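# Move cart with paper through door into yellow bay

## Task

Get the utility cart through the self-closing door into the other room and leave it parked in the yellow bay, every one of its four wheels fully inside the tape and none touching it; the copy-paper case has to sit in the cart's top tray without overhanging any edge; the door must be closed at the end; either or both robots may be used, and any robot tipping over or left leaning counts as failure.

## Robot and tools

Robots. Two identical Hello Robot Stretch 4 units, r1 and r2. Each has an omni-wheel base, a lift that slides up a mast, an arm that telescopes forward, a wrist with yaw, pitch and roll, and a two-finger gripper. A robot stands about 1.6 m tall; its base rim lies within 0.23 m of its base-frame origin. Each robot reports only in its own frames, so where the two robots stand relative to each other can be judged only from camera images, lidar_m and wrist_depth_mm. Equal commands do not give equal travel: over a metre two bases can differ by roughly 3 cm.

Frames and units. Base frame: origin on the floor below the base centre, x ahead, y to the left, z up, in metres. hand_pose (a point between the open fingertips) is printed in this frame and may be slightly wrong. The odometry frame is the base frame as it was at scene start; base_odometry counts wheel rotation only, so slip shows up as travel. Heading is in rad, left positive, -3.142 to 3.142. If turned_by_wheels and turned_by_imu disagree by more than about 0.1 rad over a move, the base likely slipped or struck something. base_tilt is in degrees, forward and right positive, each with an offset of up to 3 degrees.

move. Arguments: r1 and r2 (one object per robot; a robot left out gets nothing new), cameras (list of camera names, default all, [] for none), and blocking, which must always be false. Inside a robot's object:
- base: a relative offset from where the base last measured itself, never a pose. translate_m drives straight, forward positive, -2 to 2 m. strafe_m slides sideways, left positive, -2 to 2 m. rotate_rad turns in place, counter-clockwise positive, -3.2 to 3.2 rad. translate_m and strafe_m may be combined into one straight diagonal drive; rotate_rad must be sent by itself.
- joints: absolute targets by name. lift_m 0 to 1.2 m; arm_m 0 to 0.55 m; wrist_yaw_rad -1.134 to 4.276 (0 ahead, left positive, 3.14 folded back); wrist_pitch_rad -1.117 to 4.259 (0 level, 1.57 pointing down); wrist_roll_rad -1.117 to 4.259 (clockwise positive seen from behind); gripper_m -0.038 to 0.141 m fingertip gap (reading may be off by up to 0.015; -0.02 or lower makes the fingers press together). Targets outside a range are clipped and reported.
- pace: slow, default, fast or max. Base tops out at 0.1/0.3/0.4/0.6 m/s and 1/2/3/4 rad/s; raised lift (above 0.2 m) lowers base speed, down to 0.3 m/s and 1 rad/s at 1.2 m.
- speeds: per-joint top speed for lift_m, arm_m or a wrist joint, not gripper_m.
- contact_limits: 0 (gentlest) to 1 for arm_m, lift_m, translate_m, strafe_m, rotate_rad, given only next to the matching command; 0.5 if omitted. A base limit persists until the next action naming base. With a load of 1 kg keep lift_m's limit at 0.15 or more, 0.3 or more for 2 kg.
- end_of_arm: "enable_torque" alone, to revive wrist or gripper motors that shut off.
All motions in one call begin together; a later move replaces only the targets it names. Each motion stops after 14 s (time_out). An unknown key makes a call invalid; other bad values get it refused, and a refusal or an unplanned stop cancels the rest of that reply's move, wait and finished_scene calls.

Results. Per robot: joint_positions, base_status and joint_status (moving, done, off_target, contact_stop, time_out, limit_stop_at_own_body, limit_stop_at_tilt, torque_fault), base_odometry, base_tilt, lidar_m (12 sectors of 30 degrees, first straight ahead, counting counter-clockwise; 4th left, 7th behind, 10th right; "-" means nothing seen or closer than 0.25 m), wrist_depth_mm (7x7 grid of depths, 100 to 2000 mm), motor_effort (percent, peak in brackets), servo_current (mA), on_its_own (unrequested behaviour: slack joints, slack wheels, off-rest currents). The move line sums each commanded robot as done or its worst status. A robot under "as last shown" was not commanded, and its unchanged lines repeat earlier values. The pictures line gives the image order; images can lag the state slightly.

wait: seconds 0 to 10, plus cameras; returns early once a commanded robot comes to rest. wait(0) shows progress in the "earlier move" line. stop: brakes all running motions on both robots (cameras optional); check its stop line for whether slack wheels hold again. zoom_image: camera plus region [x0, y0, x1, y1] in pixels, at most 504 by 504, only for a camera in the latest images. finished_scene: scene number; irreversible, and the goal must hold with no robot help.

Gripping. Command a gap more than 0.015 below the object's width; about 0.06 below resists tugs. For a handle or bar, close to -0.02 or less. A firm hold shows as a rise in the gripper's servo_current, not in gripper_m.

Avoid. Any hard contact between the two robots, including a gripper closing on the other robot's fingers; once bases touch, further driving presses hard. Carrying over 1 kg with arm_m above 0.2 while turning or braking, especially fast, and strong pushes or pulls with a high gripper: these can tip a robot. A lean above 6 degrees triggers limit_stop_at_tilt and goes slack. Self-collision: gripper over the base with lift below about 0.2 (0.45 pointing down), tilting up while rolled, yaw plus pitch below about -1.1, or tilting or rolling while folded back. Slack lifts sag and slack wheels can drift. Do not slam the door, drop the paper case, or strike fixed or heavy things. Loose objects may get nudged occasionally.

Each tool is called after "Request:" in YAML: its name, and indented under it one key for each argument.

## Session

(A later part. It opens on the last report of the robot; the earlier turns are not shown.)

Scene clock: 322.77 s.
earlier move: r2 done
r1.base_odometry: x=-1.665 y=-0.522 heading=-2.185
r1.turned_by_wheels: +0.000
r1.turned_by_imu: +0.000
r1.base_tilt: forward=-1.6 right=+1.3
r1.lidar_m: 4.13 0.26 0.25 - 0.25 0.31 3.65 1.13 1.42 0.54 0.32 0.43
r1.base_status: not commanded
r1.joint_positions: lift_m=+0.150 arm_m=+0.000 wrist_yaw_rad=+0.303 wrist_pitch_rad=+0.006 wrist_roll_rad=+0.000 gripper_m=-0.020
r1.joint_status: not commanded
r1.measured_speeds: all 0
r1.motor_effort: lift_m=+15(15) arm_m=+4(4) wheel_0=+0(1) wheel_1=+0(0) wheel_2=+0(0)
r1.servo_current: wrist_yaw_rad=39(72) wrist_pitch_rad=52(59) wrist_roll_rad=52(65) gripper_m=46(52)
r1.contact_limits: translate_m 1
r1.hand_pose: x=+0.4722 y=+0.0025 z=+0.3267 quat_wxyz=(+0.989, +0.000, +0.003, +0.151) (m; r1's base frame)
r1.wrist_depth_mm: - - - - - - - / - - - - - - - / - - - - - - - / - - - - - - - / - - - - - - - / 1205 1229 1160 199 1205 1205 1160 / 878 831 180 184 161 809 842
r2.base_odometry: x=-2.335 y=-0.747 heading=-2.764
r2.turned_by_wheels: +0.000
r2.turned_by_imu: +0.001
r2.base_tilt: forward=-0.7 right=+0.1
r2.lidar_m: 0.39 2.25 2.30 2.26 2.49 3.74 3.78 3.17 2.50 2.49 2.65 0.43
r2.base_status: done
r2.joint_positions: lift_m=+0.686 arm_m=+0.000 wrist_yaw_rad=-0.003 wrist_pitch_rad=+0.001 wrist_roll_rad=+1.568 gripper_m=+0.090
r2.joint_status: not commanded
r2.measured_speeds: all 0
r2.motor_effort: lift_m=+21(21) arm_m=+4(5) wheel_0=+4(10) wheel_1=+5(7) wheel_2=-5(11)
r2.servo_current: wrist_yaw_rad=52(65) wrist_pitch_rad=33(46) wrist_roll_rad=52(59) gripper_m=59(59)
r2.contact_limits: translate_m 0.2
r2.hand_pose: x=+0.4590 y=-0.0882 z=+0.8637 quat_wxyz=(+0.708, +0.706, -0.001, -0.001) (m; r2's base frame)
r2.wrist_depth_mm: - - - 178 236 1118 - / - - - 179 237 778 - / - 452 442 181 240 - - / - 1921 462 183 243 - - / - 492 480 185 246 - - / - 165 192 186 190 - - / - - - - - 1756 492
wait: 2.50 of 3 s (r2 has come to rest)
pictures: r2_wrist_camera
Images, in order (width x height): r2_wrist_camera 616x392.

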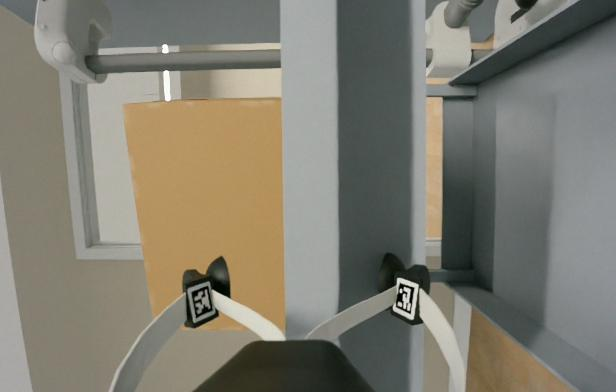

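Request:
move:
  r2: {"joints":{"gripper_m":-0.03}}
  blocking: false
  cameras: []

Request:
wait:
  seconds: 2
  cameras: ["r2_wrist_camera"]

Scene clock: 326.73 s.
move: r2 moving
r1: as last shown
r1.lidar_m: 4.13 0.25 0.25 - 0.25 0.29 3.63 1.12 1.41 0.53 0.32 0.46
r1.servo_current: wrist_yaw_rad=65(65) wrist_pitch_rad=52(52) wrist_roll_rad=59(65) gripper_m=39(46)
r1.contact_limits: translate_m 1
r1.wrist_depth_mm: - - - - - - - / - - - - - - - / - - - - - - - / - - - - - - - / - - - - - - - / 1205 1229 1118 199 1205 1182 1160 / 891 842 180 183 161 820 866
r2.base_odometry: x=-2.335 y=-0.747 heading=-2.764
r2.turned_by_wheels: +0.000
r2.turned_by_imu: +0.001
r2.base_tilt: forward=-0.7 right=+0.1
r2.lidar_m: 0.39 2.24 2.28 2.27 2.47 3.75 3.77 3.17 2.50 2.48 2.62 0.44
r2.base_status: not commanded
r2.joint_positions: lift_m=+0.686 arm_m=+0.000 wrist_yaw_rad=-0.003 wrist_pitch_rad=+0.001 wrist_roll_rad=+1.568 gripper_m=+0.072
r2.joint_status: gripper_m moving
r2.measured_speeds: all 0
r2.motor_effort: lift_m=+21(21) arm_m=+4(4) wheel_0=+4(5) wheel_1=+5(6) wheel_2=-5(6)
r2.servo_current: wrist_yaw_rad=46(46) wrist_pitch_rad=46(46) wrist_roll_rad=39(59) gripper_m=111(111)
r2.contact_limits: translate_m 0.2
r2.hand_pose: x=+0.4590 y=-0.0882 z=+0.8637 quat_wxyz=(+0.708, +0.706, -0.001, -0.001) (m; r2's base frame)
r2.wrist_depth_mm: - - - 177 236 1098 - / - - - 180 237 778 - / - 449 439 182 240 831 - / - 1921 466 183 243 831 - / - 492 477 185 244 854 - / - 504 189 186 190 - - / - - - - - 1708 496
pictures: none
No camera images: "cameras" was empty.

Scene clock: 328.13 s.
earlier move: r2 done
r1.base_odometry: x=-1.665 y=-0.522 heading=-2.185
r1.turned_by_wheels: +0.000
r1.turned_by_imu: +0.000
r1.base_tilt: forward=-1.6 right=+1.3
r1.lidar_m: 4.13 0.26 0.25 - 0.25 0.32 3.61 1.14 1.41 0.59 0.33 0.43
r1.base_status: not commanded
r1.joint_positions: lift_m=+0.150 arm_m=+0.000 wrist_yaw_rad=+0.303 wrist_pitch_rad=+0.006 wrist_roll_rad=+0.000 gripper_m=-0.020
r1.joint_status: not commanded
r1.measured_speeds: all 0
r1.motor_effort: lift_m=+15(15) arm_m=+4(4) wheel_0=+0(1) wheel_1=+0(0) wheel_2=+0(0)
r1.servo_current: wrist_yaw_rad=59(65) wrist_pitch_rad=46(59) wrist_roll_rad=46(65) gripper_m=46(52)
r1.contact_limits: translate_m 1
r1.hand_pose: x=+0.4722 y=+0.0025 z=+0.3267 quat_wxyz=(+0.989, +0.000, +0.003, +0.151) (m; r1's base frame)
r1.wrist_depth_mm: - - - - - - - / - - - - - - - / - - - - - - - / - - - - - - - / - - - - - - - / 1255 1229 1138 199 1229 1205 1182 / 878 831 180 183 162 820 866
r2.base_odometry: x=-2.335 y=-0.747 heading=-2.764
r2.turned_by_wheels: +0.000
r2.turned_by_imu: +0.000
r2.base_tilt: forward=-0.7 right=+0.0
r2.lidar_m: 0.39 2.24 2.29 2.27 2.47 3.74 3.79 3.17 2.53 2.48 2.62 0.43
r2.base_status: not commanded
r2.joint_positions: lift_m=+0.686 arm_m=+0.000 wrist_yaw_rad=-0.001 wrist_pitch_rad=+0.001 wrist_roll_rad=+1.568 gripper_m=-0.028
r2.joint_status: all done
r2.measured_speeds: all 0
r2.motor_effort: lift_m=+21(21) arm_m=+4(4) wheel_0=+2(5) wheel_1=+4(6) wheel_2=-2(6)
r2.servo_current: wrist_yaw_rad=46(59) wrist_pitch_rad=46(46) wrist_roll_rad=46(59) gripper_m=117(299)
r2.contact_limits: translate_m 0.2
r2.hand_pose: x=+0.4592 y=-0.0878 z=+0.8637 quat_wxyz=(+0.708, +0.706, +0.000, -0.001) (m; r2's base frame)
r2.wrist_depth_mm: - 1205 - 164 222 1078 - / - - 1118 166 224 - - / - 436 430 168 227 - - / 1863 452 449 228 229 - - / - 477 469 171 232 - - / - 480 187 173 180 - - / - - - - 236 1499 480
wait: 1.40 of 2 s (r2 has come to rest)
pictures: r2_wrist_camera
Images, in order (width x height): r2_wrist_camera 616x392.

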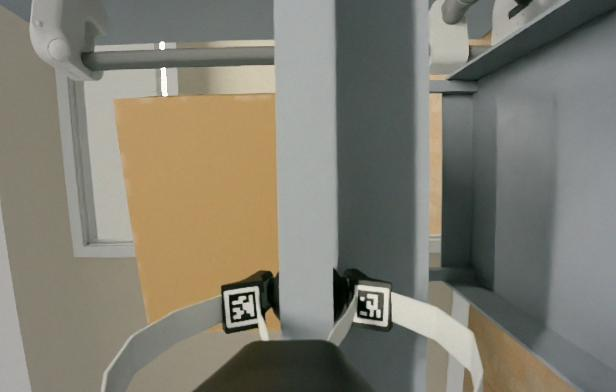

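Request:
move:
  r2: {"base":{"translate_m":-0.5,"strafe_m":0.42},"pace":"slow","contact_limits":{"translate_m":0.6}}
  blocking: false
  cameras: []

Request:
wait:
  seconds: 8
  cameras: ["r2_head_camera"]

Scene clock: 339.50 s.
move: r2 moving
r1: as last shown
r1.turned_by_imu: -0.001
r1.lidar_m: 4.10 0.25 0.25 - 0.25 0.29 3.63 1.13 1.42 0.60 0.35 0.45
r1.motor_effort: lift_m=+15(15) arm_m=+4(4) wheel_0=+1(1) wheel_1=+0(0) wheel_2=+0(0)
r1.servo_current: wrist_yaw_rad=46(65) wrist_pitch_rad=46(59) wrist_roll_rad=46(59) gripper_m=46(46)
r1.contact_limits: translate_m 1
r1.wrist_depth_mm: - - - - - - - / - - - - - - - / - - - - - - - / - - - - - - - / - - - - - - - / 1229 1255 1138 198 1229 1182 1160 / 866 831 180 183 161 798 831
r2.base_odometry: x=-2.323 y=-0.751 heading=-2.764
r2.turned_by_wheels: +0.000
r2.turned_by_imu: +0.001
r2.base_tilt: forward=-0.7 right=+0.1
r2.lidar_m: 0.40 2.26 2.27 2.25 2.46 3.73 3.77 3.17 2.53 2.49 2.62 0.43
r2.base_status: translate_m moving; strafe_m moving
r2.joint_positions: lift_m=+0.686 arm_m=+0.000 wrist_yaw_rad=-0.001 wrist_pitch_rad=+0.001 wrist_roll_rad=+1.568 gripper_m=-0.028
r2.joint_status: not commanded
r2.measured_speeds: translate_m=-0.038 strafe_m=+0.033 rotate_rad=-0.002 lift_m=+0.000 arm_m=+0.000 wrist_yaw_rad=-0.002 wrist_pitch_rad=+0.000 wrist_roll_rad=+0.000
r2.motor_effort: lift_m=+21(21) arm_m=+4(4) wheel_0=-16(16) wheel_1=+5(5) wheel_2=+8(12)
r2.servo_current: wrist_yaw_rad=52(52) wrist_pitch_rad=46(46) wrist_roll_rad=59(59) gripper_m=117(117)
r2.contact_limits: translate_m 0.6
r2.hand_pose: x=+0.4591 y=-0.0878 z=+0.8637 quat_wxyz=(+0.708, +0.706, +0.000, -0.001) (m; r2's base frame)
r2.wrist_depth_mm: - 1756 - 167 225 1098 - / - 1160 - 168 227 759 - / - 433 433 170 229 - - / 1808 459 449 229 230 - - / - 477 473 171 232 - - / - 492 186 173 179 - - / - - - - 236 1618 492
pictures: none
No camera images: "cameras" was empty.

Scene clock: 346.77 s.
earlier move: r2 done
r1.base_odometry: x=-1.665 y=-0.522 heading=-2.185
r1.turned_by_wheels: +0.000
r1.turned_by_imu: +0.000
r1.base_tilt: forward=-1.6 right=+1.2
r1.lidar_m: 4.10 0.25 0.25 - 0.25 0.32 3.61 1.11 1.41 2.75 0.96 1.06
r1.base_status: not commanded
r1.joint_positions: lift_m=+0.150 arm_m=+0.000 wrist_yaw_rad=+0.303 wrist_pitch_rad=+0.006 wrist_roll_rad=+0.000 gripper_m=-0.020
r1.joint_status: not commanded
r1.measured_speeds: all 0
r1.motor_effort: lift_m=+15(15) arm_m=+4(4) wheel_0=+0(1) wheel_1=+0(0) wheel_2=+0(0)
r1.servo_current: wrist_yaw_rad=59(72) wrist_pitch_rad=46(59) wrist_roll_rad=59(72) gripper_m=39(52)
r1.contact_limits: translate_m 1
r1.hand_pose: x=+0.4722 y=+0.0025 z=+0.3267 quat_wxyz=(+0.989, +0.000, +0.003, +0.151) (m; r1's base frame)
r1.wrist_depth_mm: - - - - - - - / - - - - - - - / - - - - - - - / - - - - - - - / - - - - - - - / 1229 1255 1160 200 1229 1205 1205 / 878 820 180 183 161 820 854
r2.base_odometry: x=-1.716 y=-0.953 heading=-2.763
r2.turned_by_wheels: +0.001
r2.turned_by_imu: +0.003
r2.base_tilt: forward=-0.6 right=+0.1
r2.lidar_m: 0.40 2.43 1.96 1.92 2.09 3.18 3.22 3.48 2.86 2.83 3.10 0.42
r2.base_status: done
r2.joint_positions: lift_m=+0.686 arm_m=+0.000 wrist_yaw_rad=+0.003 wrist_pitch_rad=+0.001 wrist_roll_rad=+1.568 gripper_m=-0.028
r2.joint_status: not commanded
r2.measured_speeds: all 0
r2.motor_effort: lift_m=+21(21) arm_m=-3(4) wheel_0=-3(16) wheel_1=+4(6) wheel_2=+11(15)
r2.servo_current: wrist_yaw_rad=59(59) wrist_pitch_rad=39(52) wrist_roll_rad=59(65) gripper_m=117(124)
r2.contact_limits: translate_m 0.6
r2.hand_pose: x=+0.4596 y=-0.0865 z=+0.8637 quat_wxyz=(+0.708, +0.706, +0.001, +0.001) (m; r2's base frame)
r2.wrist_depth_mm: - - - 148 204 - - / - 402 407 152 210 788 - / - 430 421 156 216 - - / - - 452 161 222 - - / - - 480 167 229 - - / - - 186 171 179 1499 504 / - - - - 242 1499 1118
wait: 7.27 of 8 s (r2 has come to rest)
pictures: r2_head_camera
Images, in order (width x height): r2_head_camera 420x560.

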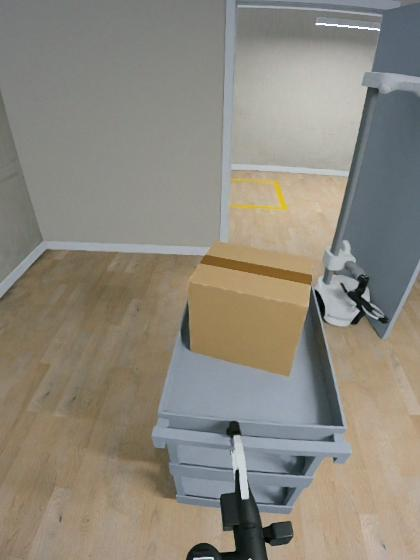

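Request:
move:
  r2: {"joints":{"gripper_m":0.12}}
  blocking: false
  cameras: []

Request:
wait:
  seconds: 1.5
  cameras: []

Request:
move:
  r2: {"base":{"translate_m":-0.12}}
  blocking: false
  cameras: []

Request:
wait:
  seconds: 1.5
  cameras: []

Request:
move:
  r2: {"base":{"rotate_rad":-0.085},"joints":{"wrist_roll_rad":0.0,"gripper_m":0.141}}
  blocking: false
  cameras: []

Request:
wait:
  seconds: 2
  cameras: ["r2_head_camera"]

Scene clock: 362.03 s.
move: r2 moving
r1: as last shown
r1.base_tilt: forward=-1.6 right=+1.3
r1.lidar_m: 4.12 0.26 0.25 - 0.25 0.30 3.66 1.13 1.40 2.75 0.96 1.08
r1.motor_effort: lift_m=+15(15) arm_m=+3(4) wheel_0=+0(0) wheel_1=+0(0) wheel_2=+0(0)
r1.servo_current: wrist_yaw_rad=39(65) wrist_pitch_rad=46(52) wrist_roll_rad=39(59) gripper_m=46(46)
r1.contact_limits: translate_m 1
r1.wrist_depth_mm: - - - - - - - / - - - - - - - / - - - - - - - / - - - - - - - / - - - - - - - / 1205 1229 1118 199 1229 1205 1205 / 891 820 180 183 161 809 854
r2.base_odometry: x=-1.715 y=-0.953 heading=-2.763
r2.turned_by_wheels: +0.000
r2.turned_by_imu: +0.000
r2.base_tilt: forward=-0.7 right=+0.1
r2.lidar_m: 0.40 2.43 1.93 1.91 2.07 3.20 3.21 3.47 2.86 2.83 3.10 0.41
r2.base_status: not commanded
r2.joint_positions: lift_m=+0.686 arm_m=+0.000 wrist_yaw_rad=+0.003 wrist_pitch_rad=+0.001 wrist_roll_rad=+1.568 gripper_m=-0.003
r2.joint_status: gripper_m moving
r2.measured_speeds: translate_m=-0.001 strafe_m=+0.000 rotate_rad=-0.002 lift_m=+0.000 arm_m=+0.000 wrist_yaw_rad=+0.000 wrist_pitch_rad=+0.012 wrist_roll_rad=+0.000
r2.motor_effort: lift_m=+20(21) arm_m=-4(4) wheel_0=-2(2) wheel_1=+4(5) wheel_2=+9(11)
r2.servo_current: wrist_yaw_rad=52(52) wrist_pitch_rad=46(46) wrist_roll_rad=52(65) gripper_m=91(111)
r2.contact_limits: translate_m 0.6
r2.hand_pose: x=+0.4596 y=-0.0865 z=+0.8636 quat_wxyz=(+0.708, +0.706, +0.002, +0.001) (m; r2's base frame)
r2.wrist_depth_mm: - - - 149 205 699 - / - 410 404 154 211 768 - / - 430 424 158 216 - - / - - 449 163 223 - - / - - 480 168 230 - - / - - 189 172 182 1576 517 / - - - - - 1576 1118
pictures: none
No camera images: "cameras" was empty.

Scene clock: 363.53 s.
earlier move: r2 moving
r1.base_odometry: x=-1.665 y=-0.522 heading=-2.185
r1.turned_by_wheels: +0.000
r1.turned_by_imu: +0.000
r1.base_tilt: forward=-1.6 right=+1.3
r1.lidar_m: 4.13 0.26 0.25 - 0.25 0.33 3.66 1.13 1.40 2.76 0.96 1.01
r1.base_status: not commanded
r1.joint_positions: lift_m=+0.150 arm_m=+0.000 wrist_yaw_rad=+0.303 wrist_pitch_rad=+0.006 wrist_roll_rad=+0.000 gripper_m=-0.020
r1.joint_status: not commanded
r1.measured_speeds: all 0
r1.motor_effort: lift_m=+15(15) arm_m=+4(4) wheel_0=+0(1) wheel_1=+0(0) wheel_2=+0(0)
r1.servo_current: wrist_yaw_rad=46(72) wrist_pitch_rad=52(52) wrist_roll_rad=59(65) gripper_m=39(52)
r1.contact_limits: translate_m 1
r1.hand_pose: x=+0.4722 y=+0.0025 z=+0.3267 quat_wxyz=(+0.989, +0.000, +0.003, +0.151) (m; r1's base frame)
r1.wrist_depth_mm: - - - - - - - / - - - - - - - / - - - - - - - / - - - - - - - / - - - - - - - / 1229 1229 1118 199 1229 1182 1182 / 878 831 180 183 162 809 842
r2.base_odometry: x=-1.715 y=-0.953 heading=-2.763
r2.turned_by_wheels: +0.000
r2.turned_by_imu: +0.000
r2.base_tilt: forward=-0.7 right=+0.0
r2.lidar_m: 0.42 2.44 1.93 1.89 2.09 3.16 3.22 3.47 2.86 2.82 3.07 0.43
r2.base_status: not commanded
r2.joint_positions: lift_m=+0.686 arm_m=+0.000 wrist_yaw_rad=+0.001 wrist_pitch_rad=+0.002 wrist_roll_rad=+1.568 gripper_m=+0.120
r2.joint_status: gripper_m moving
r2.measured_speeds: all 0
r2.motor_effort: lift_m=+19(21) arm_m=-3(4) wheel_0=-1(2) wheel_1=+4(5) wheel_2=+3(11)
r2.servo_current: wrist_yaw_rad=46(59) wrist_pitch_rad=39(46) wrist_roll_rad=46(65) gripper_m=59(124)
r2.contact_limits: translate_m 0.6
r2.hand_pose: x=+0.4594 y=-0.0872 z=+0.8636 quat_wxyz=(+0.708, +0.706, +0.001, +0.000) (m; r2's base frame)
r2.wrist_depth_mm: - - - 163 220 - - / - 445 421 167 225 798 - / - 449 439 173 231 - - / - - 469 178 237 - - / - - 496 183 242 - - / - - 200 185 199 564 512 / - - - - - 1756 1182
wait: 1.50 s; no rest
pictures: none
No camera images: "cameras" was empty.

Scene clock: 364.03 s.
earlier move: r2 done
move: r2 moving
r1: as last shown
r1.lidar_m: 4.12 0.26 0.25 - 0.25 0.30 3.65 1.13 1.40 2.75 0.93 1.05
r1.servo_current: wrist_yaw_rad=52(65) wrist_pitch_rad=52(52) wrist_roll_rad=46(59) gripper_m=39(52)
r1.contact_limits: translate_m 1
r1.wrist_depth_mm: - - - - - - - / - - - - - - - / - - - - - - - / - - - - - - - / - - - - - - - / 1229 1205 1118 199 1205 1205 1182 / 866 820 180 183 161 809 842
r2.base_odometry: x=-1.686 y=-0.941 heading=-2.763
r2.turned_by_wheels: +0.000
r2.turned_by_imu: +0.000
r2.base_tilt: forward=-0.6 right=+0.1
r2.lidar_m: 0.45 2.45 1.93 1.91 2.09 3.20 3.19 3.46 2.87 2.82 3.09 0.46
r2.base_status: translate_m moving
r2.joint_positions: lift_m=+0.686 arm_m=+0.000 wrist_yaw_rad=+0.001 wrist_pitch_rad=+0.002 wrist_roll_rad=+1.568 gripper_m=+0.120
r2.joint_status: all done
r2.measured_speeds: translate_m=-0.120 strafe_m=+0.000 rotate_rad=-0.002 lift_m=+0.000 arm_m=+0.000 wrist_yaw_rad=+0.000 wrist_pitch_rad=+0.000 wrist_roll_rad=+0.000
r2.motor_effort: lift_m=+19(19) arm_m=-4(4) wheel_0=-6(9) wheel_1=-8(10) wheel_2=+11(14)
r2.servo_current: wrist_yaw_rad=46(52) wrist_pitch_rad=46(46) wrist_roll_rad=59(59) gripper_m=59(59)
r2.hand_pose: x=+0.4594 y=-0.0872 z=+0.8636 quat_wxyz=(+0.708, +0.706, +0.001, +0.000) (m; r2's base frame)
r2.wrist_depth_mm: - - - 189 243 732 - / - - 449 193 249 831 - / - - 469 254 257 842 - / - - 496 262 264 866 - / - - 530 268 270 - - / - - 199 215 200 554 517 / - - - - 286 1756 1205
pictures: none
No camera images: "cameras" was empty.

Scene clock: 365.20 s.
earlier move: r2 done
r1.base_odometry: x=-1.665 y=-0.522 heading=-2.185
r1.turned_by_wheels: +0.000
r1.turned_by_imu: +0.000
r1.base_tilt: forward=-1.6 right=+1.3
r1.lidar_m: 4.11 0.25 0.25 - 0.25 0.32 3.65 1.12 1.42 2.76 0.97 1.05
r1.base_status: not commanded
r1.joint_positions: lift_m=+0.150 arm_m=+0.000 wrist_yaw_rad=+0.303 wrist_pitch_rad=+0.006 wrist_roll_rad=+0.000 gripper_m=-0.020
r1.joint_status: not commanded
r1.measured_speeds: all 0
r1.motor_effort: lift_m=+15(15) arm_m=+4(4) wheel_0=+0(1) wheel_1=+0(0) wheel_2=+0(0)
r1.servo_current: wrist_yaw_rad=39(78) wrist_pitch_rad=46(52) wrist_roll_rad=52(65) gripper_m=39(52)
r1.contact_limits: translate_m 1
r1.hand_pose: x=+0.4722 y=+0.0025 z=+0.3267 quat_wxyz=(+0.989, +0.000, +0.003, +0.151) (m; r1's base frame)
r1.wrist_depth_mm: - - - - - - - / - - - - - - - / - - - - - - - / - - - - - - - / - - - - - - - / 1205 1255 1138 198 1255 1182 1182 / 878 831 180 183 161 809 842
r2.base_odometry: x=-1.604 y=-0.908 heading=-2.763
r2.turned_by_wheels: +0.000
r2.turned_by_imu: +0.000
r2.base_tilt: forward=-0.7 right=+0.1
r2.lidar_m: 0.53 2.45 1.95 1.92 2.08 3.13 3.07 3.35 2.84 2.81 3.05 0.54
r2.base_status: done
r2.joint_positions: lift_m=+0.686 arm_m=+0.000 wrist_yaw_rad=+0.001 wrist_pitch_rad=+0.002 wrist_roll_rad=+1.568 gripper_m=+0.120
r2.joint_status: all done
r2.measured_speeds: all 0
r2.motor_effort: lift_m=+19(19) arm_m=-3(4) wheel_0=-2(9) wheel_1=-3(10) wheel_2=+2(14)
r2.servo_current: wrist_yaw_rad=46(59) wrist_pitch_rad=46(46) wrist_roll_rad=46(59) gripper_m=52(59)
r2.hand_pose: x=+0.4594 y=-0.0872 z=+0.8636 quat_wxyz=(+0.708, +0.706, +0.001, +0.000) (m; r2's base frame)
r2.wrist_depth_mm: - - - 327 330 1576 - / - - 732 336 340 891 - / - - 544 343 349 931 - / - - 591 355 362 - - / - - 615 362 364 - - / - - 199 314 198 549 - / - - - - - 413 462
wait: 1.17 of 1.5 s (r2 has come to rest)
pictures: none
No camera images: "cameras" was empty.

Scene clock: 365.70 s.
move: r2 moving
r1: as last shown
r1.lidar_m: 4.10 0.25 0.25 - 0.25 0.31 3.63 1.12 1.40 2.76 0.96 1.02
r1.motor_effort: lift_m=+15(15) arm_m=+4(4) wheel_0=+0(0) wheel_1=+0(0) wheel_2=+0(0)
r1.servo_current: wrist_yaw_rad=33(65) wrist_pitch_rad=46(52) wrist_roll_rad=46(59) gripper_m=46(46)
r1.contact_limits: translate_m 1
r1.wrist_depth_mm: - - - - - - - / - - - - - - - / - - - - - - - / - - - - - - - / - - - - - - - / 1205 1255 1138 199 1182 1205 1182 / 866 831 179 183 162 809 854
r2.base_odometry: x=-1.604 y=-0.908 heading=-2.848
r2.turned_by_wheels: -0.084
r2.turned_by_imu: -0.082
r2.base_tilt: forward=-0.7 right=+0.0
r2.lidar_m: 0.52 2.63 1.97 1.92 2.05 2.90 3.10 3.25 2.91 2.79 2.97 0.55
r2.base_status: rotate_rad moving
r2.joint_positions: lift_m=+0.686 arm_m=+0.000 wrist_yaw_rad=+0.001 wrist_pitch_rad=+0.002 wrist_roll_rad=+0.982 gripper_m=+0.132
r2.joint_status: wrist_roll_rad moving; gripper_m moving
r2.measured_speeds: translate_m=+0.000 strafe_m=+0.000 rotate_rad=+0.000 lift_m=+0.000 arm_m=+0.000 wrist_yaw_rad=+0.000 wrist_pitch_rad=+0.000 wrist_roll_rad=-1.820
r2.motor_effort: lift_m=+19(19) arm_m=-4(4) wheel_0=+3(10) wheel_1=+4(7) wheel_2=+3(10)
r2.servo_current: wrist_yaw_rad=52(59) wrist_pitch_rad=39(39) wrist_roll_rad=85(98) gripper_m=98(98)
r2.hand_pose: x=+0.4594 y=-0.0872 z=+0.8636 quat_wxyz=(+0.882, +0.472, +0.001, +0.000) (m; r2's base frame)
r2.wrist_depth_mm: - - - - - - - / - - - - 349 345 1499 / - - 574 554 347 351 353 / - - 597 569 357 946 1464 / - - 621 366 362 - - / - - 216 310 193 - - / - - - - - - -
pictures: none
No camera images: "cameras" was empty.

Scene clock: 366.70 s.
earlier move: r2 done
r1.base_odometry: x=-1.665 y=-0.522 heading=-2.185
r1.turned_by_wheels: +0.000
r1.turned_by_imu: +0.000
r1.base_tilt: forward=-1.6 right=+1.3
r1.lidar_m: 4.11 0.26 0.25 - 0.25 0.30 3.61 1.12 1.42 2.76 0.96 1.01
r1.base_status: not commanded
r1.joint_positions: lift_m=+0.150 arm_m=+0.000 wrist_yaw_rad=+0.303 wrist_pitch_rad=+0.006 wrist_roll_rad=+0.000 gripper_m=-0.020
r1.joint_status: not commanded
r1.measured_speeds: all 0
r1.motor_effort: lift_m=+15(15) arm_m=+4(4) wheel_0=-1(1) wheel_1=+1(1) wheel_2=+0(0)
r1.servo_current: wrist_yaw_rad=59(65) wrist_pitch_rad=52(52) wrist_roll_rad=39(65) gripper_m=46(46)
r1.contact_limits: translate_m 1
r1.hand_pose: x=+0.4722 y=+0.0025 z=+0.3267 quat_wxyz=(+0.989, +0.000, +0.003, +0.151) (m; r1's base frame)
r1.wrist_depth_mm: - - - - - - - / - - - - - - - / - - - - - - - / - - - - - - - / - - - - - - - / 1229 1229 1160 199 1229 1229 1138 / 891 831 180 183 162 820 854
r2.base_odometry: x=-1.604 y=-0.908 heading=-2.848
r2.turned_by_wheels: +0.000
r2.turned_by_imu: +0.000
r2.base_tilt: forward=-0.6 right=+0.1
r2.lidar_m: 0.52 2.63 1.98 1.91 2.05 2.93 3.12 3.24 2.88 2.81 2.98 0.53
r2.base_status: done
r2.joint_positions: lift_m=+0.686 arm_m=+0.000 wrist_yaw_rad=+0.001 wrist_pitch_rad=+0.002 wrist_roll_rad=+0.002 gripper_m=+0.141
r2.joint_status: all done
r2.measured_speeds: all 0
r2.motor_effort: lift_m=+19(19) arm_m=-4(4) wheel_0=+4(10) wheel_1=+3(7) wheel_2=+3(10)
r2.servo_current: wrist_yaw_rad=52(59) wrist_pitch_rad=46(46) wrist_roll_rad=52(98) gripper_m=52(98)
r2.hand_pose: x=+0.4594 y=-0.0872 z=+0.8636 quat_wxyz=(+1.000, +0.001, +0.001, +0.000) (m; r2's base frame)
r2.wrist_depth_mm: - - - - - - - / - - - - - - - / - - 647 591 559 - 1464 / - - 640 585 559 - - / - 349 317 312 301 291 286 / - 349 375 366 355 340 293 / 1983 1756 1808 - - 1576 -
wait: 1.00 of 2 s (r2 has come to rest)
pictures: r2_head_camera
Images, in order (width x height): r2_head_camera 420x560.

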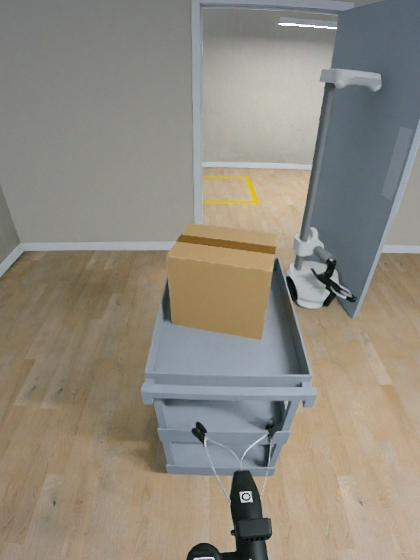

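Request:
move:
  r2: {"base":{"rotate_rad":0.045}}
  blocking: false
  cameras: []

Request:
wait:
  seconds: 0.8
  cameras: []

Request:
move:
  r2: {"base":{"translate_m":0.45},"pace":"slow","contact_limits":{"translate_m":0.5}}
  blocking: false
  cameras: []

Request:
wait:
  seconds: 6
  cameras: ["r2_head_camera"]

Scene clock: 376.57 s.
move: r2 moving
r1: as last shown
r1.turned_by_imu: -0.001
r1.lidar_m: 4.11 0.25 0.25 - 0.25 0.32 3.62 1.12 1.39 2.75 0.95 1.04
r1.motor_effort: lift_m=+15(15) arm_m=+4(4) wheel_0=+0(1) wheel_1=+0(0) wheel_2=+0(0)
r1.servo_current: wrist_yaw_rad=52(65) wrist_pitch_rad=52(59) wrist_roll_rad=46(65) gripper_m=52(52)
r1.contact_limits: translate_m 1
r1.wrist_depth_mm: - - - - - - - / - - - - - - - / - - - - - - - / - - - - - - - / - - - - - - - / 1229 1255 1138 199 1229 1205 1182 / 878 831 180 183 161 809 831
r2.base_odometry: x=-1.604 y=-0.908 heading=-2.803
r2.turned_by_wheels: +0.044
r2.turned_by_imu: +0.044
r2.base_tilt: forward=-0.7 right=+0.0
r2.lidar_m: 0.52 2.52 1.94 1.93 2.08 3.02 3.09 3.30 2.89 2.81 3.04 0.54
r2.base_status: rotate_rad moving
r2.joint_positions: lift_m=+0.686 arm_m=+0.000 wrist_yaw_rad=+0.001 wrist_pitch_rad=+0.002 wrist_roll_rad=+0.002 gripper_m=+0.141
r2.joint_status: not commanded
r2.measured_speeds: all 0
r2.motor_effort: lift_m=+19(19) arm_m=-4(4) wheel_0=-3(4) wheel_1=-3(6) wheel_2=-2(7)
r2.servo_current: wrist_yaw_rad=26(52) wrist_pitch_rad=39(46) wrist_roll_rad=46(52) gripper_m=52(52)
r2.hand_pose: x=+0.4594 y=-0.0872 z=+0.8636 quat_wxyz=(+1.000, +0.001, +0.001, +0.000) (m; r2's base frame)
r2.wrist_depth_mm: - - - - - - - / - - - - 554 - - / - - - 597 549 - - / - - - 597 554 - - / - 338 320 309 297 285 276 / - 336 379 362 211 334 330 / 1983 418 1921 - - 1537 340
pictures: none
No camera images: "cameras" was empty.

Scene clock: 376.67 s.
earlier move: r2 done
r1.base_odometry: x=-1.665 y=-0.522 heading=-2.185
r1.turned_by_wheels: +0.000
r1.turned_by_imu: +0.000
r1.base_tilt: forward=-1.6 right=+1.3
r1.lidar_m: 4.13 0.25 0.25 - 0.25 0.31 3.63 1.12 1.42 2.76 0.97 1.02
r1.base_status: not commanded
r1.joint_positions: lift_m=+0.150 arm_m=+0.000 wrist_yaw_rad=+0.303 wrist_pitch_rad=+0.006 wrist_roll_rad=+0.000 gripper_m=-0.020
r1.joint_status: not commanded
r1.measured_speeds: all 0
r1.motor_effort: lift_m=+15(15) arm_m=+4(4) wheel_0=+0(1) wheel_1=+0(0) wheel_2=+0(0)
r1.servo_current: wrist_yaw_rad=46(65) wrist_pitch_rad=46(59) wrist_roll_rad=52(65) gripper_m=46(52)
r1.contact_limits: translate_m 1
r1.hand_pose: x=+0.4722 y=+0.0025 z=+0.3267 quat_wxyz=(+0.989, +0.000, +0.003, +0.151) (m; r1's base frame)
r1.wrist_depth_mm: - - - - - - - / - - - - - - - / - - - - - - - / - - - - - - - / - - - - - - - / 1229 1229 1138 199 1229 1205 1182 / 878 831 180 183 161 809 854
r2.base_odometry: x=-1.604 y=-0.908 heading=-2.803
r2.turned_by_wheels: +0.000
r2.turned_by_imu: +0.000
r2.base_tilt: forward=-0.7 right=+0.1
r2.lidar_m: 0.52 2.53 1.97 1.93 2.07 3.03 3.09 3.30 2.88 2.81 3.01 0.53
r2.base_status: done
r2.joint_positions: lift_m=+0.686 arm_m=+0.000 wrist_yaw_rad=+0.001 wrist_pitch_rad=+0.002 wrist_roll_rad=+0.002 gripper_m=+0.141
r2.joint_status: not commanded
r2.measured_speeds: all 0
r2.motor_effort: lift_m=+19(19) arm_m=-3(4) wheel_0=-4(4) wheel_1=-3(6) wheel_2=-3(7)
r2.servo_current: wrist_yaw_rad=39(52) wrist_pitch_rad=39(46) wrist_roll_rad=65(65) gripper_m=46(52)
r2.hand_pose: x=+0.4594 y=-0.0872 z=+0.8636 quat_wxyz=(+1.000, +0.001, +0.001, +0.000) (m; r2's base frame)
r2.wrist_depth_mm: - - - - - - - / - - - - 559 - - / - - - 597 549 - - / - - - 603 554 - - / - 338 320 310 298 285 277 / - 340 377 364 211 336 329 / 1921 421 1983 - - 1499 338
wait: 0.10 of 0.8 s (r2 has come to rest)
pictures: none
No camera images: "cameras" was empty.

Scene clock: 377.17 s.
move: r2 moving
r1: as last shown
r1.base_tilt: forward=-1.5 right=+1.3
r1.lidar_m: 4.12 0.25 0.25 - 0.25 0.31 3.60 1.12 1.42 2.74 0.96 1.02
r1.motor_effort: lift_m=+15(15) arm_m=+4(4) wheel_0=+0(0) wheel_1=+0(1) wheel_2=+0(0)
r1.servo_current: wrist_yaw_rad=46(65) wrist_pitch_rad=46(52) wrist_roll_rad=52(65) gripper_m=46(46)
r1.contact_limits: translate_m 1
r1.wrist_depth_mm: - - - - - - - / - - - - - - - / - - - - - - - / - - - - - - - / - - - - - - - / 1255 1255 1138 198 1205 1205 1182 / 878 831 180 183 161 809 854
r2.base_odometry: x=-1.616 y=-0.912 heading=-2.803
r2.turned_by_wheels: +0.000
r2.turned_by_imu: +0.000
r2.base_tilt: forward=-0.7 right=+0.1
r2.lidar_m: 0.52 2.52 1.97 1.93 2.09 3.03 3.09 3.30 2.88 2.83 3.01 0.50
r2.base_status: translate_m moving
r2.joint_positions: lift_m=+0.686 arm_m=+0.000 wrist_yaw_rad=+0.001 wrist_pitch_rad=+0.002 wrist_roll_rad=+0.002 gripper_m=+0.141
r2.joint_status: not commanded
r2.measured_speeds: translate_m=+0.049 strafe_m=+0.000 rotate_rad=+0.001 lift_m=+0.000 arm_m=+0.000 wrist_yaw_rad=+0.000 wrist_pitch_rad=+0.000 wrist_roll_rad=+0.000
r2.motor_effort: lift_m=+19(19) arm_m=-3(4) wheel_0=+4(6) wheel_1=+7(8) wheel_2=-9(12)
r2.servo_current: wrist_yaw_rad=46(52) wrist_pitch_rad=39(46) wrist_roll_rad=46(59) gripper_m=52(59)
r2.contact_limits: translate_m 0.5
r2.hand_pose: x=+0.4594 y=-0.0872 z=+0.8636 quat_wxyz=(+1.000, +0.001, +0.001, +0.000) (m; r2's base frame)
r2.wrist_depth_mm: - - - - - - - / - - - 603 554 - - / - - - 591 539 - - / - - - 591 544 - - / - 325 306 297 286 273 267 / - 325 366 351 198 204 320 / 1983 418 1921 - - 1576 327
pictures: none
No camera images: "cameras" was empty.

Scene clock: 382.47 s.
earlier move: r2 done
r1.base_odometry: x=-1.665 y=-0.522 heading=-2.185
r1.turned_by_wheels: +0.000
r1.turned_by_imu: +0.000
r1.base_tilt: forward=-1.5 right=+1.3
r1.lidar_m: 4.08 0.25 0.25 - 0.25 0.31 3.63 1.11 1.43 0.87 0.73 1.24
r1.base_status: not commanded
r1.joint_positions: lift_m=+0.150 arm_m=+0.000 wrist_yaw_rad=+0.303 wrist_pitch_rad=+0.006 wrist_roll_rad=+0.000 gripper_m=-0.020
r1.joint_status: not commanded
r1.measured_speeds: all 0
r1.motor_effort: lift_m=+15(15) arm_m=+4(4) wheel_0=+0(1) wheel_1=+0(1) wheel_2=+0(0)
r1.servo_current: wrist_yaw_rad=52(78) wrist_pitch_rad=46(59) wrist_roll_rad=52(65) gripper_m=39(52)
r1.contact_limits: translate_m 1
r1.hand_pose: x=+0.4722 y=+0.0025 z=+0.3267 quat_wxyz=(+0.989, +0.000, +0.003, +0.151) (m; r1's base frame)
r1.wrist_depth_mm: - - - - - - - / - - - - - - - / - - - - - - - / - - - - - - - / - - - - - - - / 1229 1229 1118 199 1229 1182 1182 / 878 820 180 183 162 809 854
r2.base_odometry: x=-2.028 y=-1.057 heading=-2.803
r2.turned_by_wheels: +0.000
r2.turned_by_imu: +0.000
r2.base_tilt: forward=-0.7 right=+0.1
r2.lidar_m: 0.48 0.52 1.93 1.87 2.04 2.96 3.59 3.76 2.93 2.86 1.47 0.53
r2.base_status: done
r2.joint_positions: lift_m=+0.686 arm_m=+0.000 wrist_yaw_rad=-0.003 wrist_pitch_rad=+0.002 wrist_roll_rad=+0.002 gripper_m=+0.141
r2.joint_status: not commanded
r2.measured_speeds: all 0
r2.motor_effort: lift_m=+19(19) arm_m=+5(5) wheel_0=+5(11) wheel_1=+5(8) wheel_2=-9(19)
r2.servo_current: wrist_yaw_rad=46(91) wrist_pitch_rad=39(52) wrist_roll_rad=39(65) gripper_m=52(59)
r2.contact_limits: translate_m 0.5
r2.hand_pose: x=+0.4590 y=-0.0883 z=+0.8636 quat_wxyz=(+1.000, +0.001, +0.001, -0.001) (m; r2's base frame)
r2.wrist_depth_mm: - - - - - - - / - - - 530 - - - / - - 574 525 564 - - / - - 574 530 554 - - / 296 325 319 309 298 296 233 / 310 266 255 248 241 235 241 / 1808 1756 1863 - - 1808 -
wait: 5.30 of 6 s (r2 has come to rest)
pictures: r2_head_camera
Images, in order (width x height): r2_head_camera 420x560.

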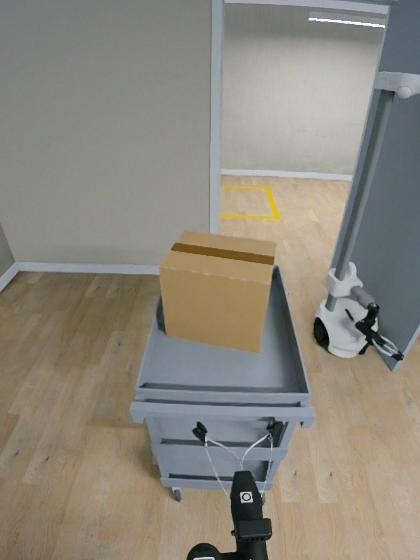

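Request:
move:
  r2: {"base":{"translate_m":-0.06,"strafe_m":0.1}}
  blocking: false
  cameras: []

Request:
wait:
  seconds: 1.5
  cameras: []

Request:
move:
  r2: {"base":{"rotate_rad":-0.12}}
  blocking: false
  cameras: []

Request:
wait:
  seconds: 1
  cameras: []

Request:
move:
  r2: {"base":{"translate_m":0.4},"pace":"slow","contact_limits":{"translate_m":0.5}}
  blocking: false
  cameras: []

Request:
wait:
  seconds: 6
  cameras: ["r2_head_camera"]

Scene clock: 394.80 s.
move: r2 moving
r1: as last shown
r1.turned_by_imu: -0.001
r1.base_tilt: forward=-1.6 right=+1.3
r1.lidar_m: 4.10 0.25 0.25 - 0.25 0.31 3.66 1.10 1.39 0.85 0.76 1.23
r1.motor_effort: lift_m=+15(15) arm_m=+4(4) wheel_0=+0(1) wheel_1=+0(0) wheel_2=+0(0)
r1.servo_current: wrist_yaw_rad=46(72) wrist_pitch_rad=39(52) wrist_roll_rad=46(59) gripper_m=46(52)
r1.contact_limits: translate_m 1
r1.wrist_depth_mm: - - - - - - - / - - - - - - - / - - - - - - - / - - - - - - - / - - - - - - - / 1229 1229 1098 200 1229 1182 1182 / 878 842 180 183 161 820 854
r2.base_odometry: x=-2.004 y=-1.077 heading=-2.803
r2.turned_by_wheels: +0.001
r2.turned_by_imu: +0.002
r2.base_tilt: forward=-0.7 right=+0.1
r2.lidar_m: 0.47 0.56 1.91 1.86 2.00 2.95 3.51 3.76 2.94 2.88 1.48 0.50
r2.base_status: translate_m moving; strafe_m moving
r2.joint_positions: lift_m=+0.686 arm_m=+0.000 wrist_yaw_rad=-0.003 wrist_pitch_rad=+0.002 wrist_roll_rad=+0.002 gripper_m=+0.141
r2.joint_status: not commanded
r2.measured_speeds: translate_m=-0.062 strafe_m=+0.103 rotate_rad=+0.000 lift_m=+0.000 arm_m=+0.000 wrist_yaw_rad=+0.000 wrist_pitch_rad=+0.000 wrist_roll_rad=+0.000
r2.motor_effort: lift_m=+19(19) arm_m=+5(5) wheel_0=-10(10) wheel_1=+8(10) wheel_2=+8(9)
r2.servo_current: wrist_yaw_rad=46(59) wrist_pitch_rad=39(46) wrist_roll_rad=59(59) gripper_m=52(59)
r2.hand_pose: x=+0.4590 y=-0.0883 z=+0.8636 quat_wxyz=(+1.000, +0.001, +0.001, -0.001) (m; r2's base frame)
r2.wrist_depth_mm: - - - - - - 1281 / - - - 559 525 - 1308 / - - 597 544 521 - 1308 / - - 597 549 517 - 1308 / 355 294 290 285 274 270 259 / 325 218 271 267 256 249 283 / 1921 1708 1808 - - 1808 312
pictures: none
No camera images: "cameras" was empty.

Scene clock: 395.97 s.
earlier move: r2 done
r1.base_odometry: x=-1.665 y=-0.522 heading=-2.185
r1.turned_by_wheels: +0.000
r1.turned_by_imu: +0.000
r1.base_tilt: forward=-1.6 right=+1.3
r1.lidar_m: 4.08 0.25 0.25 - 0.25 0.30 3.64 1.13 1.40 0.85 0.74 1.21
r1.base_status: not commanded
r1.joint_positions: lift_m=+0.150 arm_m=+0.000 wrist_yaw_rad=+0.303 wrist_pitch_rad=+0.006 wrist_roll_rad=+0.000 gripper_m=-0.020
r1.joint_status: not commanded
r1.measured_speeds: all 0
r1.motor_effort: lift_m=+15(15) arm_m=+4(4) wheel_0=+0(1) wheel_1=+0(0) wheel_2=+0(0)
r1.servo_current: wrist_yaw_rad=26(72) wrist_pitch_rad=59(59) wrist_roll_rad=46(65) gripper_m=39(52)
r1.contact_limits: translate_m 1
r1.hand_pose: x=+0.4722 y=+0.0025 z=+0.3267 quat_wxyz=(+0.989, +0.000, +0.003, +0.151) (m; r1's base frame)
r1.wrist_depth_mm: - - - - - - - / - - - - - - - / - - - - - - - / - - - - - - - / - - - - - - - / 1205 1205 1138 198 1229 1205 1160 / 878 831 180 183 162 798 842
r2.base_odometry: x=-1.938 y=-1.132 heading=-2.803
r2.turned_by_wheels: +0.000
r2.turned_by_imu: +0.000
r2.base_tilt: forward=-0.7 right=+0.0
r2.lidar_m: 0.52 2.36 1.82 1.78 1.93 2.81 3.49 3.70 3.02 2.95 1.59 0.57
r2.base_status: done
r2.joint_positions: lift_m=+0.686 arm_m=+0.000 wrist_yaw_rad=-0.003 wrist_pitch_rad=+0.002 wrist_roll_rad=+0.002 gripper_m=+0.141
r2.joint_status: not commanded
r2.measured_speeds: all 0
r2.motor_effort: lift_m=+19(19) arm_m=+4(5) wheel_0=-1(13) wheel_1=+3(10) wheel_2=+6(10)
r2.servo_current: wrist_yaw_rad=52(65) wrist_pitch_rad=46(46) wrist_roll_rad=59(65) gripper_m=52(59)
r2.hand_pose: x=+0.4590 y=-0.0883 z=+0.8636 quat_wxyz=(+1.000, +0.001, +0.001, -0.001) (m; r2's base frame)
r2.wrist_depth_mm: - - - - - - 1336 / - - - - 585 - 1366 / - - - 615 569 - 1366 / - - - 621 574 - 1397 / - - 343 336 322 303 306 / - - 384 375 212 355 353 / 1921 1808 407 - - 1661 1336
wait: 1.17 of 1.5 s (r2 has come to rest)
pictures: none
No camera images: "cameras" was empty.

Scene clock: 396.47 s.
move: r2 moving
r1: as last shown
r1.lidar_m: 4.09 0.25 0.25 - 0.25 0.29 3.62 1.11 1.42 0.87 0.73 1.24
r1.servo_current: wrist_yaw_rad=52(72) wrist_pitch_rad=46(59) wrist_roll_rad=52(65) gripper_m=39(46)
r1.contact_limits: translate_m 1
r1.wrist_depth_mm: - - - - - - - / - - - - - - - / - - - - - - - / - - - - - - - / - - - - - - - / 1229 1255 1138 199 1205 1182 1182 / 866 820 180 183 161 809 854
r2.base_odometry: x=-1.938 y=-1.132 heading=-2.922
r2.turned_by_wheels: -0.119
r2.turned_by_imu: -0.116
r2.base_tilt: forward=-0.7 right=+0.1
r2.lidar_m: 0.53 2.43 1.89 1.77 1.87 2.45 3.53 3.59 3.09 2.94 3.05 0.56
r2.base_status: rotate_rad moving
r2.joint_positions: lift_m=+0.686 arm_m=+0.000 wrist_yaw_rad=-0.003 wrist_pitch_rad=+0.002 wrist_roll_rad=+0.002 gripper_m=+0.141
r2.joint_status: not commanded
r2.measured_speeds: translate_m=+0.000 strafe_m=+0.000 rotate_rad=-0.013 lift_m=+0.000 arm_m=+0.000 wrist_yaw_rad=+0.000 wrist_pitch_rad=+0.000 wrist_roll_rad=+0.000
r2.motor_effort: lift_m=+19(19) arm_m=+4(5) wheel_0=+3(8) wheel_1=+2(9) wheel_2=+3(10)
r2.servo_current: wrist_yaw_rad=46(52) wrist_pitch_rad=39(46) wrist_roll_rad=59(59) gripper_m=52(59)
r2.hand_pose: x=+0.4590 y=-0.0882 z=+0.8636 quat_wxyz=(+1.000, +0.001, +0.001, -0.001) (m; r2's base frame)
r2.wrist_depth_mm: - - - - - - - / - - - - - - - / - - 640 597 - - - / - - 634 603 591 - - / - 355 343 338 324 324 324 / - 334 387 387 384 351 1255 / 1921 1863 1808 - - 1661 1229
pictures: none
No camera images: "cameras" was empty.

Scene clock: 396.77 s.
earlier move: r2 done
r1.base_odometry: x=-1.665 y=-0.522 heading=-2.185
r1.turned_by_wheels: +0.000
r1.turned_by_imu: +0.000
r1.base_tilt: forward=-1.6 right=+1.3
r1.lidar_m: 4.12 0.26 0.25 - 0.25 0.30 3.59 1.12 1.42 0.84 0.73 1.23
r1.base_status: not commanded
r1.joint_positions: lift_m=+0.150 arm_m=+0.000 wrist_yaw_rad=+0.303 wrist_pitch_rad=+0.006 wrist_roll_rad=+0.000 gripper_m=-0.020
r1.joint_status: not commanded
r1.measured_speeds: all 0
r1.motor_effort: lift_m=+15(15) arm_m=+4(4) wheel_0=-1(1) wheel_1=+0(0) wheel_2=+0(0)
r1.servo_current: wrist_yaw_rad=39(72) wrist_pitch_rad=46(59) wrist_roll_rad=59(65) gripper_m=46(46)
r1.contact_limits: translate_m 1
r1.hand_pose: x=+0.4722 y=+0.0025 z=+0.3267 quat_wxyz=(+0.989, +0.000, +0.003, +0.151) (m; r1's base frame)
r1.wrist_depth_mm: - - - - - - - / - - - - - - - / - - - - - - - / - - - - - - - / - - - - - - - / 1205 1281 1118 199 1205 1205 1182 / 878 831 180 183 161 809 854
r2.base_odometry: x=-1.938 y=-1.132 heading=-2.922
r2.turned_by_wheels: +0.000
r2.turned_by_imu: +0.000
r2.base_tilt: forward=-0.7 right=+0.1
r2.lidar_m: 0.54 2.42 1.90 1.79 1.86 2.45 3.53 3.57 3.08 2.96 3.05 0.57
r2.base_status: done
r2.joint_positions: lift_m=+0.686 arm_m=+0.000 wrist_yaw_rad=-0.003 wrist_pitch_rad=+0.002 wrist_roll_rad=+0.002 gripper_m=+0.141
r2.joint_status: not commanded
r2.measured_speeds: all 0
r2.motor_effort: lift_m=+19(19) arm_m=+4(5) wheel_0=+4(8) wheel_1=+3(9) wheel_2=+3(10)
r2.servo_current: wrist_yaw_rad=52(65) wrist_pitch_rad=46(46) wrist_roll_rad=46(59) gripper_m=46(59)
r2.hand_pose: x=+0.4590 y=-0.0882 z=+0.8636 quat_wxyz=(+1.000, +0.001, +0.001, -0.001) (m; r2's base frame)
r2.wrist_depth_mm: - - - - - - - / - - - - - - - / - - 627 597 - - - / - - 634 597 591 - - / - 359 345 338 325 324 325 / - 334 384 387 387 351 1229 / 1921 1808 1808 - - 1708 1205
wait: 0.30 of 1 s (r2 has come to rest)
pictures: none
No camera images: "cameras" was empty.

Scene clock: 397.27 s.
move: r2 moving
r1: as last shown
r1.lidar_m: 4.11 0.25 0.25 - 0.25 0.31 3.64 1.11 1.41 0.85 0.74 1.22
r1.motor_effort: lift_m=+15(15) arm_m=+4(4) wheel_0=+0(1) wheel_1=+0(0) wheel_2=+0(0)
r1.servo_current: wrist_yaw_rad=52(72) wrist_pitch_rad=46(52) wrist_roll_rad=33(59) gripper_m=39(46)
r1.contact_limits: translate_m 1
r1.wrist_depth_mm: - - - - - - - / - - - - - - - / - - - - - - - / - - - - - - - / - - - - - - - / 1229 1229 1160 198 1205 1229 1160 / 878 820 180 183 162 809 854
r2.base_odometry: x=-1.950 y=-1.134 heading=-2.922
r2.turned_by_wheels: +0.000
r2.turned_by_imu: +0.000
r2.base_tilt: forward=-0.7 right=+0.1
r2.lidar_m: 0.53 2.42 1.89 1.78 1.87 2.48 3.53 3.59 3.11 2.95 3.07 0.57
r2.base_status: translate_m moving
r2.joint_positions: lift_m=+0.686 arm_m=+0.000 wrist_yaw_rad=-0.003 wrist_pitch_rad=+0.002 wrist_roll_rad=+0.002 gripper_m=+0.141
r2.joint_status: not commanded
r2.measured_speeds: translate_m=+0.048 strafe_m=+0.000 rotate_rad=-0.003 lift_m=+0.000 arm_m=+0.000 wrist_yaw_rad=+0.000 wrist_pitch_rad=+0.000 wrist_roll_rad=+0.000
r2.motor_effort: lift_m=+19(19) arm_m=+4(5) wheel_0=+6(9) wheel_1=+7(7) wheel_2=-8(9)
r2.servo_current: wrist_yaw_rad=46(65) wrist_pitch_rad=33(46) wrist_roll_rad=39(52) gripper_m=46(59)
r2.contact_limits: translate_m 0.5
r2.hand_pose: x=+0.4590 y=-0.0882 z=+0.8636 quat_wxyz=(+1.000, +0.001, +0.001, -0.001) (m; r2's base frame)
r2.wrist_depth_mm: - - - - - - - / - - - - - - - / - - 621 585 - - - / - - 627 597 580 - - / - 315 315 334 325 314 315 / - 336 373 377 377 351 1205 / 1921 1708 1808 - - 1708 1281
pictures: none
No camera images: "cameras" was empty.

Scene clock: 402.07 s.
earlier move: r2 done
r1.base_odometry: x=-1.665 y=-0.522 heading=-2.185
r1.turned_by_wheels: +0.000
r1.turned_by_imu: +0.000
r1.base_tilt: forward=-1.6 right=+1.2
r1.lidar_m: 4.12 0.26 0.25 - 0.25 0.31 3.64 1.11 1.39 0.71 0.79 1.48
r1.base_status: not commanded
r1.joint_positions: lift_m=+0.150 arm_m=+0.000 wrist_yaw_rad=+0.303 wrist_pitch_rad=+0.006 wrist_roll_rad=+0.000 gripper_m=-0.020
r1.joint_status: not commanded
r1.measured_speeds: all 0
r1.motor_effort: lift_m=+15(15) arm_m=+4(4) wheel_0=+0(1) wheel_1=+0(0) wheel_2=+0(0)
r1.servo_current: wrist_yaw_rad=46(72) wrist_pitch_rad=46(65) wrist_roll_rad=52(78) gripper_m=46(52)
r1.contact_limits: translate_m 1
r1.hand_pose: x=+0.4722 y=+0.0025 z=+0.3267 quat_wxyz=(+0.989, +0.000, +0.003, +0.151) (m; r1's base frame)
r1.wrist_depth_mm: - - - - - - - / - - - - - - - / - - - - - - - / - - - - - - - / - - - - - - - / 1229 1255 1138 199 1205 1182 1182 / 878 820 180 183 161 820 854
r2.base_odometry: x=-2.329 y=-1.219 heading=-2.921
r2.turned_by_wheels: +0.000
r2.turned_by_imu: +0.003
r2.base_tilt: forward=-0.7 right=+0.1
r2.lidar_m: 0.46 0.47 1.90 1.80 1.90 2.49 3.98 3.97 3.09 2.94 1.29 0.54
r2.base_status: done
r2.joint_positions: lift_m=+0.686 arm_m=+0.000 wrist_yaw_rad=-0.001 wrist_pitch_rad=+0.002 wrist_roll_rad=+0.002 gripper_m=+0.141
r2.joint_status: not commanded
r2.measured_speeds: all 0
r2.motor_effort: lift_m=+19(19) arm_m=+5(5) wheel_0=+4(12) wheel_1=+6(11) wheel_2=-5(18)
r2.servo_current: wrist_yaw_rad=46(65) wrist_pitch_rad=39(46) wrist_roll_rad=59(72) gripper_m=52(59)
r2.contact_limits: translate_m 0.5
r2.hand_pose: x=+0.4592 y=-0.0877 z=+0.8636 quat_wxyz=(+1.000, +0.001, +0.001, -0.001) (m; r2's base frame)
r2.wrist_depth_mm: - - - - - - - / - 539 521 500 - - 1060 / - 554 525 504 - - 1078 / - 554 525 508 - - 1078 / 301 300 301 300 300 241 1078 / 303 216 241 241 240 240 - / - - - - - 310 -
wait: 4.80 of 6 s (r2 has come to rest)
pictures: r2_head_camera
Images, in order (width x height): r2_head_camera 420x560.

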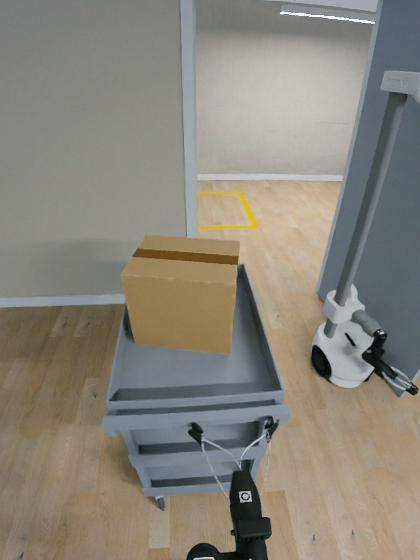

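Request:
move:
  blocking: false
  cameras: []
  r2: {"base":{"translate_m":-0.12},"joints":{"wrist_roll_rad":1.57,"gripper_m":0.09}}

Request:
wait:
  seconds: 2
  cameras: ["r2_head_camera"]

Scene clock: 429.53 s.
move: r2 moving
r1: as last shown
r1.turned_by_imu: -0.002
r1.base_tilt: forward=-1.6 right=+1.3
r1.lidar_m: 4.14 0.25 0.25 - 0.25 0.31 3.63 1.11 1.39 0.71 0.82 1.44
r1.motor_effort: lift_m=+15(15) arm_m=+4(4) wheel_0=+0(0) wheel_1=+0(0) wheel_2=+0(0)
r1.servo_current: wrist_yaw_rad=52(65) wrist_pitch_rad=52(52) wrist_roll_rad=33(59) gripper_m=46(52)
r1.contact_limits: translate_m 1
r1.wrist_depth_mm: - - - - - - - / - - - - - - - / - - - - - - - / - - - - - - - / - - - - - - - / 1229 1229 1118 200 1205 1229 1182 / 878 842 180 183 161 820 854
r2.base_odometry: x=-2.298 y=-1.212 heading=-2.922
r2.turned_by_wheels: +0.000
r2.turned_by_imu: +0.004
r2.base_tilt: forward=-0.7 right=+0.1
r2.lidar_m: 0.48 0.51 1.88 1.78 1.88 2.49 3.94 3.96 3.10 2.93 1.29 0.53
r2.base_status: translate_m moving
r2.joint_positions: lift_m=+0.686 arm_m=+0.000 wrist_yaw_rad=-0.001 wrist_pitch_rad=+0.002 wrist_roll_rad=+0.588 gripper_m=+0.130
r2.joint_status: wrist_roll_rad moving; gripper_m moving
r2.measured_speeds: translate_m=-0.121 strafe_m=-0.001 rotate_rad=+0.001 lift_m=+0.000 arm_m=+0.000 wrist_yaw_rad=+0.000 wrist_pitch_rad=+0.000 wrist_roll_rad=+1.820
r2.motor_effort: lift_m=+19(19) arm_m=+4(5) wheel_0=-6(9) wheel_1=-7(9) wheel_2=+12(13)
r2.servo_current: wrist_yaw_rad=46(52) wrist_pitch_rad=46(46) wrist_roll_rad=78(91) gripper_m=104(104)
r2.hand_pose: x=+0.4592 y=-0.0877 z=+0.8636 quat_wxyz=(+0.957, +0.290, +0.001, -0.001) (m; r2's base frame)
r2.wrist_depth_mm: - - - - - 1078 - / - - - - - 1708 - / - - 530 - - - 1078 / - 569 544 530 270 268 - / - 580 554 273 329 334 1708 / - 186 267 267 195 338 1366 / - 270 330 - - 580 1118
pictures: none
No camera images: "cameras" was empty.

Scene clock: 430.70 s.
earlier move: r2 done
r1.base_odometry: x=-1.665 y=-0.522 heading=-2.185
r1.turned_by_wheels: +0.000
r1.turned_by_imu: +0.000
r1.base_tilt: forward=-1.6 right=+1.2
r1.lidar_m: 4.13 0.25 0.25 - 0.25 0.31 3.65 1.13 1.43 0.70 0.80 1.52
r1.base_status: not commanded
r1.joint_positions: lift_m=+0.150 arm_m=+0.000 wrist_yaw_rad=+0.303 wrist_pitch_rad=+0.006 wrist_roll_rad=+0.000 gripper_m=-0.020
r1.joint_status: not commanded
r1.measured_speeds: all 0
r1.motor_effort: lift_m=+15(15) arm_m=+4(4) wheel_0=+0(0) wheel_1=+0(0) wheel_2=+0(0)
r1.servo_current: wrist_yaw_rad=52(65) wrist_pitch_rad=39(52) wrist_roll_rad=59(59) gripper_m=46(52)
r1.contact_limits: translate_m 1
r1.hand_pose: x=+0.4722 y=+0.0025 z=+0.3267 quat_wxyz=(+0.989, +0.000, +0.003, +0.151) (m; r1's base frame)
r1.wrist_depth_mm: - - - - - - - / - - - - - - - / - - - - - - - / - - - - - - - / - - - - - - - / 1229 1229 1138 199 1182 1205 1182 / 891 820 179 183 161 820 854
r2.base_odometry: x=-2.212 y=-1.193 heading=-2.922
r2.turned_by_wheels: +0.000
r2.turned_by_imu: +0.000
r2.base_tilt: forward=-0.7 right=+0.1
r2.lidar_m: 0.57 0.60 1.90 1.79 1.86 2.52 3.83 3.86 3.08 2.94 1.41 0.62
r2.base_status: done
r2.joint_positions: lift_m=+0.686 arm_m=+0.000 wrist_yaw_rad=-0.001 wrist_pitch_rad=+0.002 wrist_roll_rad=+1.568 gripper_m=+0.090
r2.joint_status: all done
r2.measured_speeds: all 0
r2.motor_effort: lift_m=+19(19) arm_m=+4(5) wheel_0=-2(9) wheel_1=-5(9) wheel_2=+2(13)
r2.servo_current: wrist_yaw_rad=39(59) wrist_pitch_rad=46(46) wrist_roll_rad=52(104) gripper_m=52(124)
r2.hand_pose: x=+0.4592 y=-0.0877 z=+0.8636 quat_wxyz=(+0.708, +0.706, +0.000, -0.001) (m; r2's base frame)
r2.wrist_depth_mm: - - - - - 1708 1138 / - - - - - 1661 1205 / - - - 410 430 634 427 / - - 768 421 991 - 421 / - - 627 421 421 - 418 / - - 193 418 189 - - / - - 661 - - - -
wait: 1.17 of 2 s (r2 has come to rest)
pictures: r2_head_camera
Images, in order (width x height): r2_head_camera 420x560.

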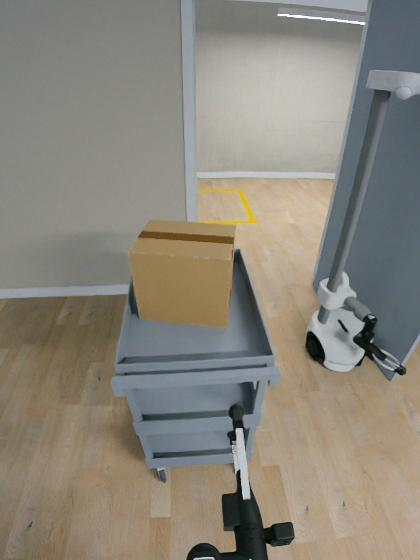

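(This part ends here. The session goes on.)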